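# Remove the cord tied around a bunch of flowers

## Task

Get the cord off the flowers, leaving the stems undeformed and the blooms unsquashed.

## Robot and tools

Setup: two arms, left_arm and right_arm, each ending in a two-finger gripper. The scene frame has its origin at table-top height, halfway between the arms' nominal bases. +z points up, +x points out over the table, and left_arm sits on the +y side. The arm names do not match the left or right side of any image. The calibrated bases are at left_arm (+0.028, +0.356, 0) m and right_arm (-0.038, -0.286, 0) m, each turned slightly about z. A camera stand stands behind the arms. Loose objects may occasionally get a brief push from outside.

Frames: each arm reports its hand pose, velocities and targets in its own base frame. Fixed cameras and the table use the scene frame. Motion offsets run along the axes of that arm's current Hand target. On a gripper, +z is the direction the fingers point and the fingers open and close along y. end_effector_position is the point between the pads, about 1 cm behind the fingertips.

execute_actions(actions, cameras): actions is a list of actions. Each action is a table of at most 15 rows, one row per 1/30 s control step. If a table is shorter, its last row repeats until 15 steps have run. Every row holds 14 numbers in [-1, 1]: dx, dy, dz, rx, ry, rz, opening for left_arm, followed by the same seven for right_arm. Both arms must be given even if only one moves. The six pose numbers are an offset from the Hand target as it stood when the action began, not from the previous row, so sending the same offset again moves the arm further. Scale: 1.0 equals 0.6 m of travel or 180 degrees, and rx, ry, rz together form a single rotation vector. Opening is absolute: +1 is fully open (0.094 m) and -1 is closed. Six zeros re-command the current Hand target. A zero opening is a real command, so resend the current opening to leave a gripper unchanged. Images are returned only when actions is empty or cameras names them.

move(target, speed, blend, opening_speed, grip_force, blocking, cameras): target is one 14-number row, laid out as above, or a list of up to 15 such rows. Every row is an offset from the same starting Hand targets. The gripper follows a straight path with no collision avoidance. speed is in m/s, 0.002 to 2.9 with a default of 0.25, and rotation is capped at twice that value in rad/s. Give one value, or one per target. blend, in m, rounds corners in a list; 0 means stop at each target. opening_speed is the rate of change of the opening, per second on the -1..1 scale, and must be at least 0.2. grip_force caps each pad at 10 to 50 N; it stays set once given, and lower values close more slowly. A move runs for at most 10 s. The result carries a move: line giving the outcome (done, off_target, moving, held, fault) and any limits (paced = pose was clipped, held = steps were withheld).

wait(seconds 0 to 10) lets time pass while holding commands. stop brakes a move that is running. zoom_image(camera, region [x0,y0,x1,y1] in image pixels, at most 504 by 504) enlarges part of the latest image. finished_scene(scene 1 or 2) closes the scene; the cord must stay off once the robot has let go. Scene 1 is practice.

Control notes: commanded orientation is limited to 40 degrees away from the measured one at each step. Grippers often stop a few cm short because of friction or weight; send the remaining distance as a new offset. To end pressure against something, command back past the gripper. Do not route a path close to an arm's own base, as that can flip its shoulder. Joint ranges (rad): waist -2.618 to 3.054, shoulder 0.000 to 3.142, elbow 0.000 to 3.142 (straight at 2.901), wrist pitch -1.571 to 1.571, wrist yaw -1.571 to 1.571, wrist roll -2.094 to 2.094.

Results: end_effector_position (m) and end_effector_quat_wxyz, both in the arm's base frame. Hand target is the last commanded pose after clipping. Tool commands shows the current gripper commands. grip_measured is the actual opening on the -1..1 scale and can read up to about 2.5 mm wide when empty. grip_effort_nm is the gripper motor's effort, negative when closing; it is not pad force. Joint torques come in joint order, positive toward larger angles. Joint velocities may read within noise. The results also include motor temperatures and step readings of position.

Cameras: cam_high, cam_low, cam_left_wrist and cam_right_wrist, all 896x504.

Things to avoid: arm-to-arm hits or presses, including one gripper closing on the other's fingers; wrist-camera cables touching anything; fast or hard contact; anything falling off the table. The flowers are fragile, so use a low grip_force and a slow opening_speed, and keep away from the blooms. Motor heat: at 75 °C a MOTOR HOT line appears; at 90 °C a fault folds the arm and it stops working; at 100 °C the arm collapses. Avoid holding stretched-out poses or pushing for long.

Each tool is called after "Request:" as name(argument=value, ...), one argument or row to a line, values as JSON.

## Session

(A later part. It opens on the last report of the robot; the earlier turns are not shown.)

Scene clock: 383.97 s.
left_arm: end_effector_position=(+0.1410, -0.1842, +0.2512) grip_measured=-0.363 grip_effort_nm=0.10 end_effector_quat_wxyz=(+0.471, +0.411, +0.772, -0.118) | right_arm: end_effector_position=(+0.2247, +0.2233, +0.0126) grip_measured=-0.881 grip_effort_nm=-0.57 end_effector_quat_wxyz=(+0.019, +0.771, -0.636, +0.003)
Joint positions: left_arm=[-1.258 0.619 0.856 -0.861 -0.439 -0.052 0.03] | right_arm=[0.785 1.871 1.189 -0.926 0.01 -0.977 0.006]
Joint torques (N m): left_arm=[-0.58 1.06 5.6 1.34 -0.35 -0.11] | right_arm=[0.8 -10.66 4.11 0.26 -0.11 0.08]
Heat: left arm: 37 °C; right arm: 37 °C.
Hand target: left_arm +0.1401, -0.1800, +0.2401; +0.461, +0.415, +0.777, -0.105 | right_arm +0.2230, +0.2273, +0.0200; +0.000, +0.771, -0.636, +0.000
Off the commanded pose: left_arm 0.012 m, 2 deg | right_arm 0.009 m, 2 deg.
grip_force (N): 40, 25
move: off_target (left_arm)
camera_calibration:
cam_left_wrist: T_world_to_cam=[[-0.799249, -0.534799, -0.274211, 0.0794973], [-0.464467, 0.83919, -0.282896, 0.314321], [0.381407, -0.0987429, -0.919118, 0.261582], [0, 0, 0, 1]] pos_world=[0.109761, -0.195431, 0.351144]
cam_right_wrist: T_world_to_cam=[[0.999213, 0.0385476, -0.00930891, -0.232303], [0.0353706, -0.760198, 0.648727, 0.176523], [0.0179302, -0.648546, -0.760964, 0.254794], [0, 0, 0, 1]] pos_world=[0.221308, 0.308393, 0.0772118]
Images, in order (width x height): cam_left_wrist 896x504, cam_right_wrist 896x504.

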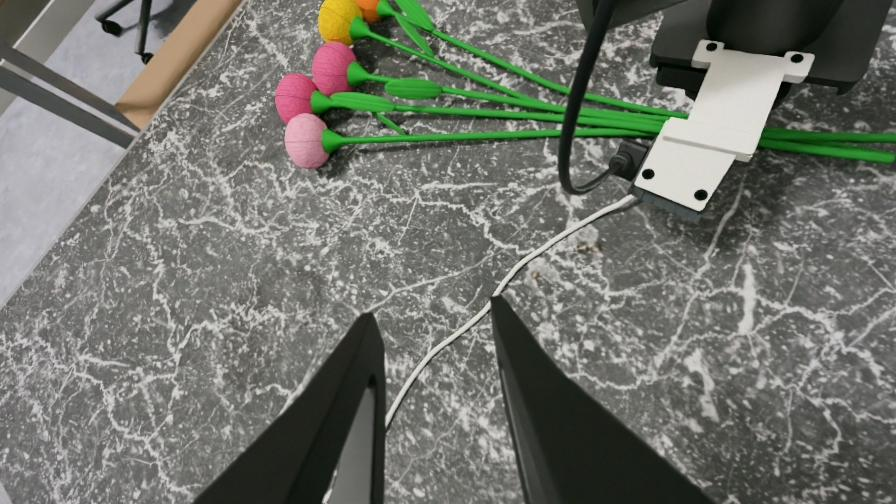

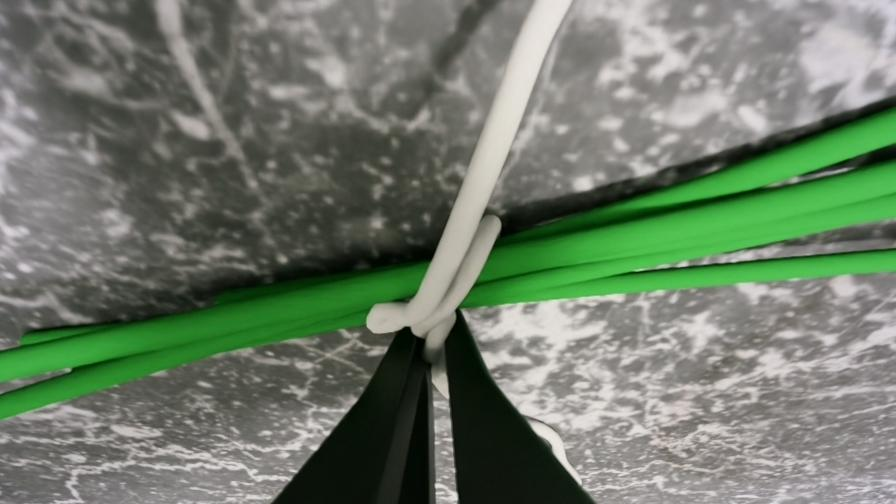

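Request:
move(
  target=[0, 0, 0, 0, 0, 0, -0.36, 0.006, 0.15, -0.005, 0, 0, 0, -1],
  speed=0.08,
  cameras=["all"],
)

Scene clock: 387.40 s.
left_arm: end_effector_position=(+0.1410, -0.1842, +0.2512) grip_measured=-0.363 grip_effort_nm=0.10 end_effector_quat_wxyz=(+0.471, +0.411, +0.772, -0.118) | right_arm: end_effector_position=(+0.1381, +0.2048, +0.0197) grip_measured=-0.881 grip_effort_nm=-0.57 end_effector_quat_wxyz=(+0.013, +0.772, -0.636, +0.006)
Joint positions: left_arm=[-1.258 0.619 0.856 -0.861 -0.439 -0.052 0.03] | right_arm=[0.98 1.601 0.899 -0.895 0.01 -0.782 0.006]
Joint torques (N m): left_arm=[-0.58 1.05 5.63 1.36 -0.37 -0.12] | right_arm=[0.53 -7.91 4.16 0.25 -0.15 0.03]
Heat: left arm: 37 °C; right arm: 37 °C.
Hand target: left_arm +0.1401, -0.1800, +0.2401; +0.461, +0.415, +0.777, -0.105 | right_arm +0.1352, +0.2066, +0.0230; +0.000, +0.771, -0.636, +0.000
Off the commanded pose: left_arm 0.012 m, 2 deg | right_arm 0.005 m, 2 deg.
grip_force (N): 40, 25
move: off_target (left_arm)
camera_calibration:
cam_left_wrist: T_world_to_cam=[[-0.799249, -0.534799, -0.274211, 0.0794973], [-0.464467, 0.83919, -0.282896, 0.314321], [0.381407, -0.0987429, -0.919118, 0.261582], [0, 0, 0, 1]] pos_world=[0.109761, -0.195431, 0.351144]
cam_right_wrist: T_world_to_cam=[[0.999218, 0.0394078, 0.00333656, -0.145391], [0.0279672, -0.763736, 0.644922, 0.162573], [0.0279632, -0.644324, -0.764241, 0.247548], [0, 0, 0, 1]] pos_world=[0.133808, 0.289394, 0.0848248]

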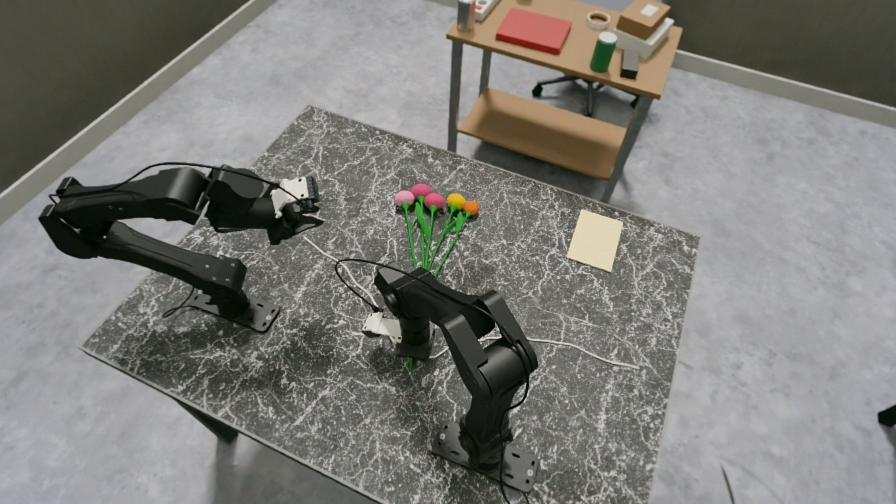

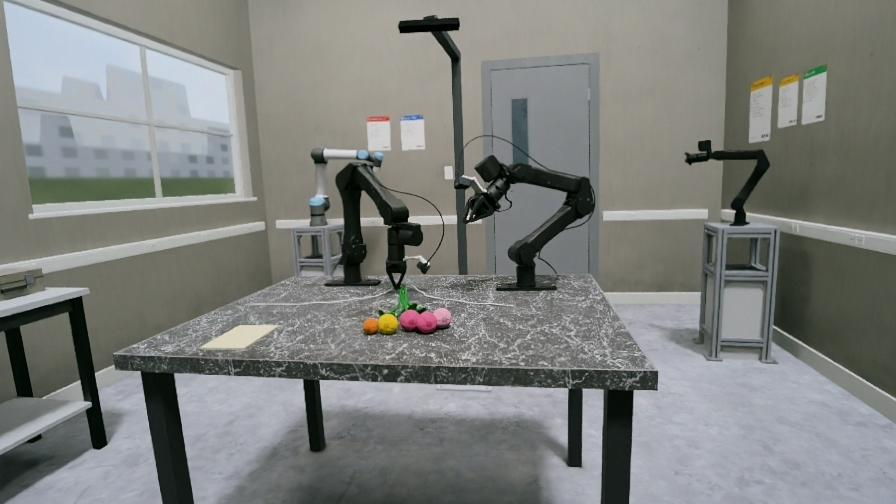

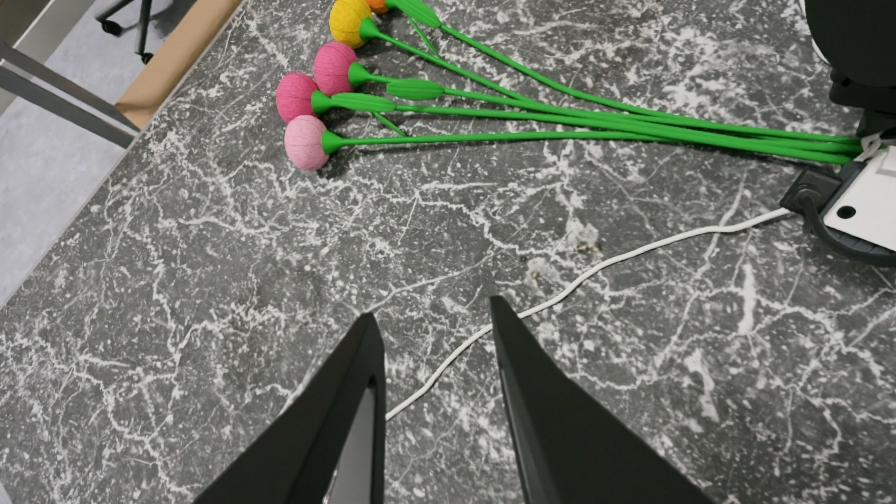

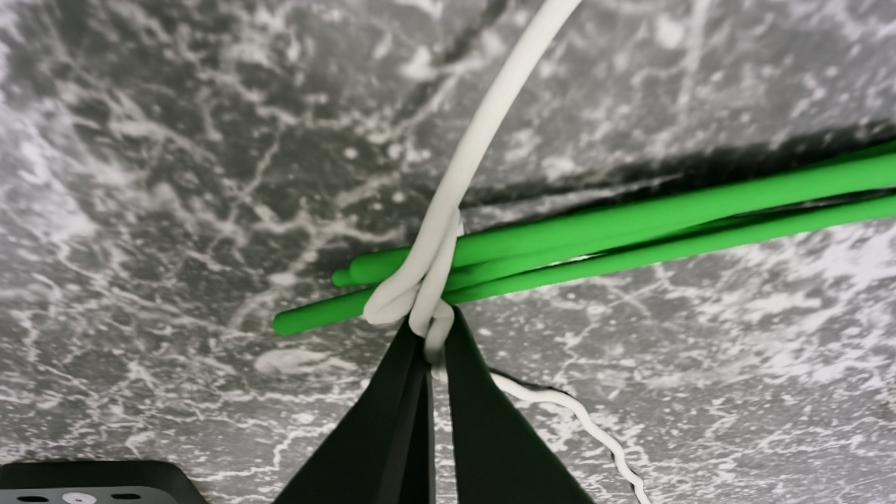

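Request:
move(
  target=[0, 0, 0, 0, 0, 0, -0.36, 0.004, 0.1, -0.005, 0, 0, 0, -1],
  speed=0.08,
  cameras=["cam_left_wrist", "cam_right_wrist", "cam_high"],
)

Scene clock: 389.93 s.
left_arm: end_effector_position=(+0.1410, -0.1842, +0.2512) grip_measured=-0.363 grip_effort_nm=0.10 end_effector_quat_wxyz=(+0.471, +0.411, +0.772, -0.118) | right_arm: end_effector_position=(+0.0823, +0.1979, +0.0245) grip_measured=-0.881 grip_effort_nm=-0.57 end_effector_quat_wxyz=(-0.003, +0.771, -0.636, +0.004)
Joint positions: left_arm=[-1.258 0.619 0.856 -0.861 -0.439 -0.052 0.03] | right_arm=[1.18 1.436 0.766 -0.898 0.009 -0.583 0.006]
Joint torques (N m): left_arm=[-0.61 1.06 5.64 1.34 -0.36 -0.11] | right_arm=[0.57 -6.06 4.29 0.05 -0.13 0.07]
Heat: left arm: 37 °C; right arm: 37 °C.
Hand target: left_arm +0.1401, -0.1800, +0.2401; +0.461, +0.415, +0.777, -0.105 | right_arm +0.0768, +0.1928, +0.0260; +0.000, +0.771, -0.636, +0.000
Off the commanded pose: left_arm 0.012 m, 2 deg | right_arm 0.008 m, 1 deg.
grip_force (N): 40, 25
move: off_target (left_arm)
camera_calibration:
cam_left_wrist: T_world_to_cam=[[-0.799249, -0.534799, -0.274211, 0.0794973], [-0.464467, 0.83919, -0.282896, 0.314321], [0.381407, -0.0987429, -0.919118, 0.261582], [0, 0, 0, 1]] pos_world=[0.109761, -0.195431, 0.351144]
cam_right_wrist: T_world_to_cam=[[0.999045, 0.0387485, 0.0201975, -0.0896652], [0.0176366, -0.780471, 0.624943, 0.16052], [0.0399791, -0.62399, -0.780409, 0.243652], [0, 0, 0, 1]] pos_world=[0.0770075, 0.280793, 0.0916432]
Images, in order (width x height): cam_high 896x504, cam_left_wrist 896x504, cam_right_wrist 896x504.

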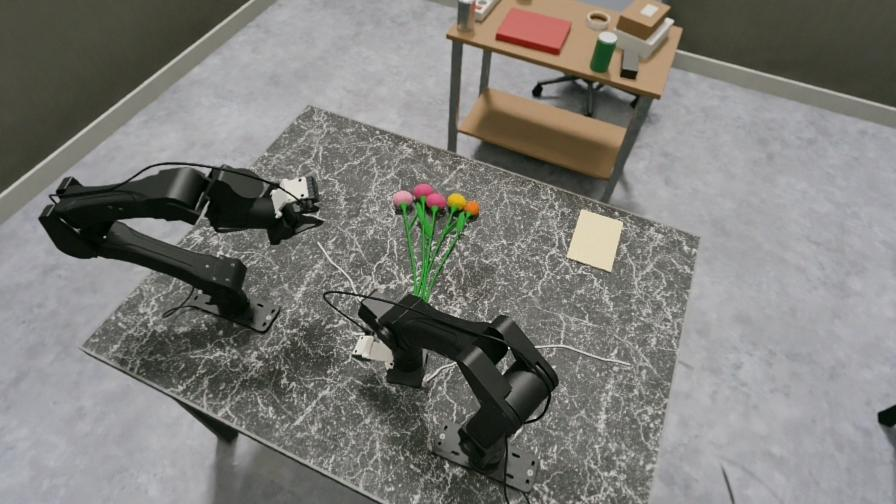

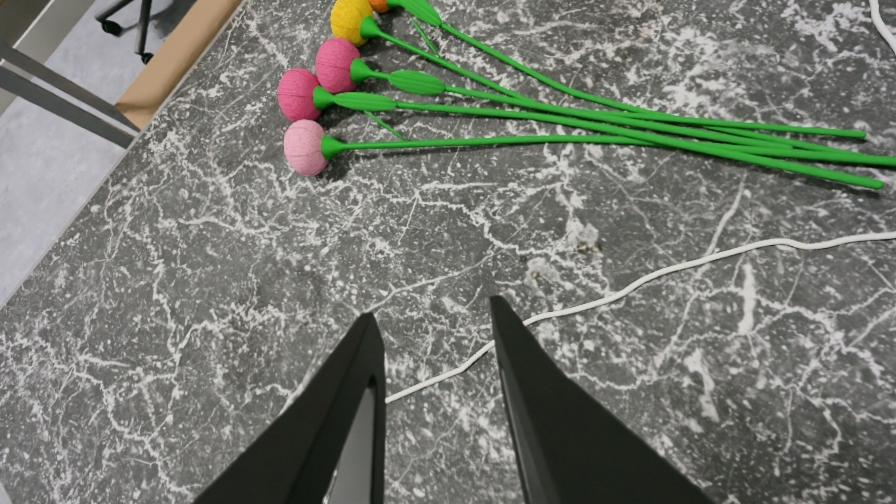

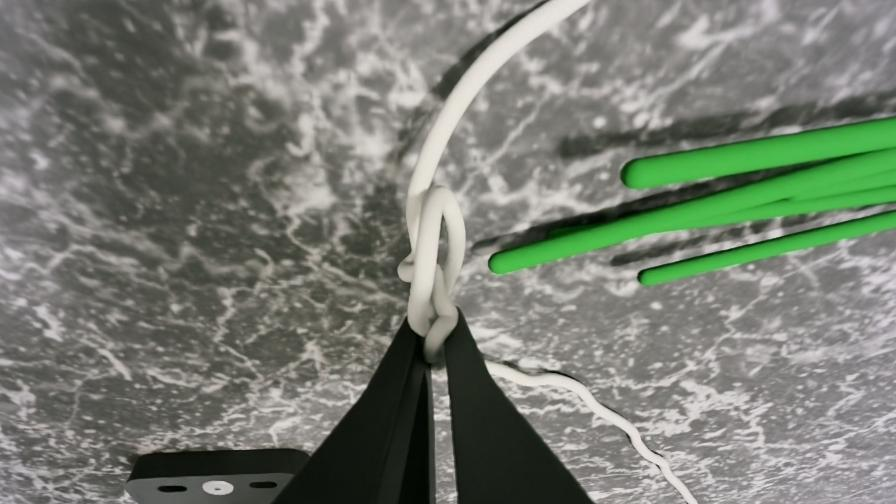

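Request:
move(
  target=[
    [0, 0, 0, 0, 0, 0, -0.36, 0, 0.01, 0.02, 0, 0, 0, -1],
    [0, 0, 0, 0, 0, 0, -0.36, 0, 0.01, 0.02, 0, 0, 0, -0.3],
    [0, 0, 0, 0, 0, 0, -0.36, 0.02, 0.01, -0.15, 0, 0, 0, -0.3],
  ],
  speed=0.1,
  cameras=["cam_left_wrist", "cam_right_wrist", "cam_high"],
)

Scene clock: 395.03 s.
left_arm: end_effector_position=(+0.1410, -0.1842, +0.2512) grip_measured=-0.363 grip_effort_nm=0.11 end_effector_quat_wxyz=(+0.471, +0.411, +0.772, -0.118) | right_arm: end_effector_position=(+0.0725, +0.1776, +0.1062) grip_measured=-0.301 grip_effort_nm=0.07 end_effector_quat_wxyz=(+0.012, +0.772, -0.635, +0.009)
Joint positions: left_arm=[-1.258 0.619 0.856 -0.861 -0.439 -0.052 0.03] | right_arm=[1.186 1.293 0.99 -1.296 0.009 -0.578 0.033]
Joint torques (N m): left_arm=[-0.57 1.07 5.65 1.33 -0.35 -0.12] | right_arm=[-0.69 -4.6 7.51 -0.05 -0.11 -0.06]
Heat: left arm: 37 °C; right arm: 37 °C.
Hand target: left_arm +0.1401, -0.1800, +0.2401; +0.461, +0.415, +0.777, -0.105 | right_arm +0.0732, +0.1799, +0.1160; +0.000, +0.771, -0.636, +0.000
Off the commanded pose: left_arm 0.012 m, 2 deg | right_arm 0.010 m, 2 deg.
grip_force (N): 40, 25
move: off_target (left_arm)
camera_calibration:
cam_left_wrist: T_world_to_cam=[[-0.799249, -0.534799, -0.274211, 0.0794973], [-0.464467, 0.83919, -0.282896, 0.314321], [0.381407, -0.0987429, -0.919118, 0.261582], [0, 0, 0, 1]] pos_world=[0.109761, -0.195431, 0.351144]
cam_right_wrist: T_world_to_cam=[[0.999131, 0.0410232, 0.00736219, -0.0797764], [0.0265203, -0.762025, 0.647005, 0.0875733], [0.0321524, -0.646247, -0.76245, 0.297858], [0, 0, 0, 1]] pos_world=[0.0678078, 0.262495, 0.171029]
Images, in order (width x height): cam_high 896x504, cam_left_wrist 896x504, cam_right_wrist 896x504.

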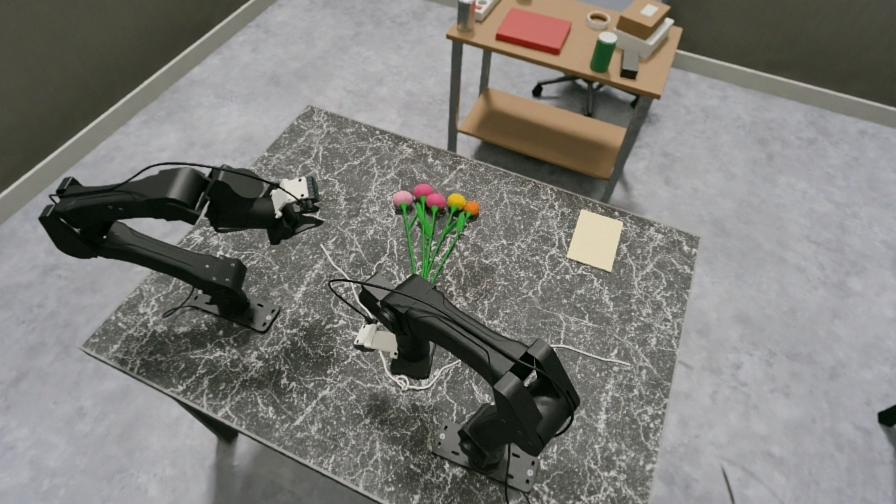

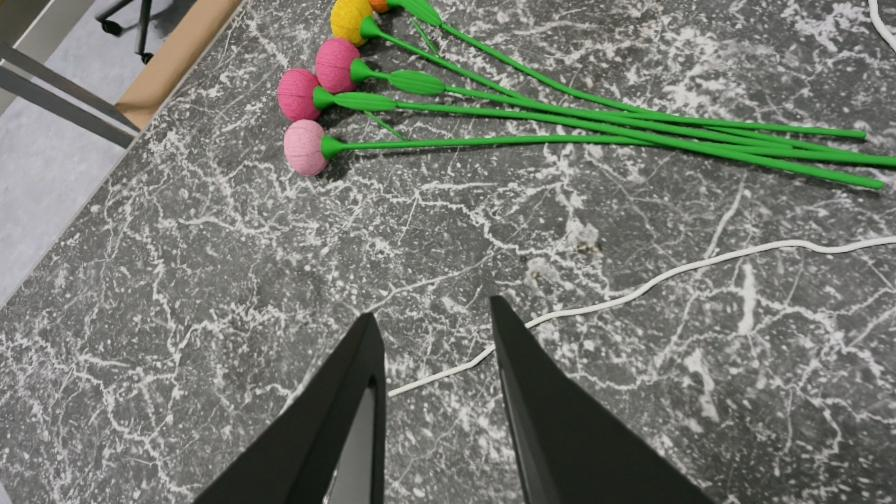

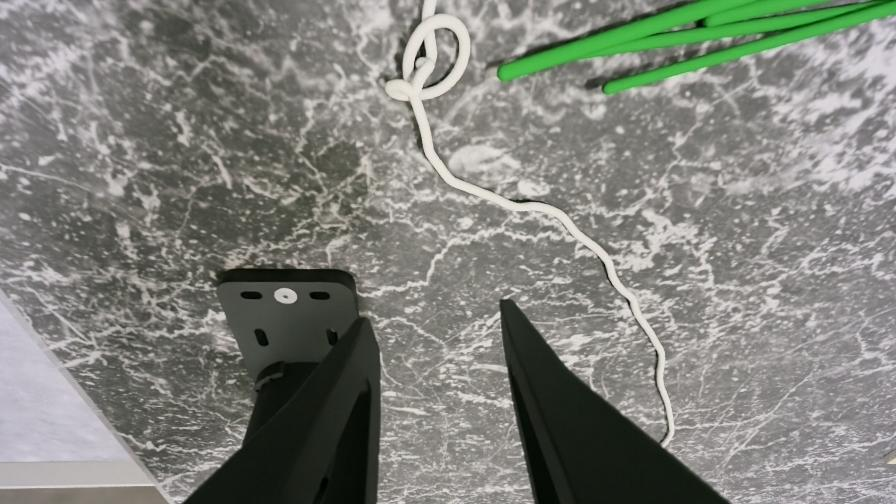

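Request:
finished_scene(
  scene=1,
)

The scene is finished: the task was done.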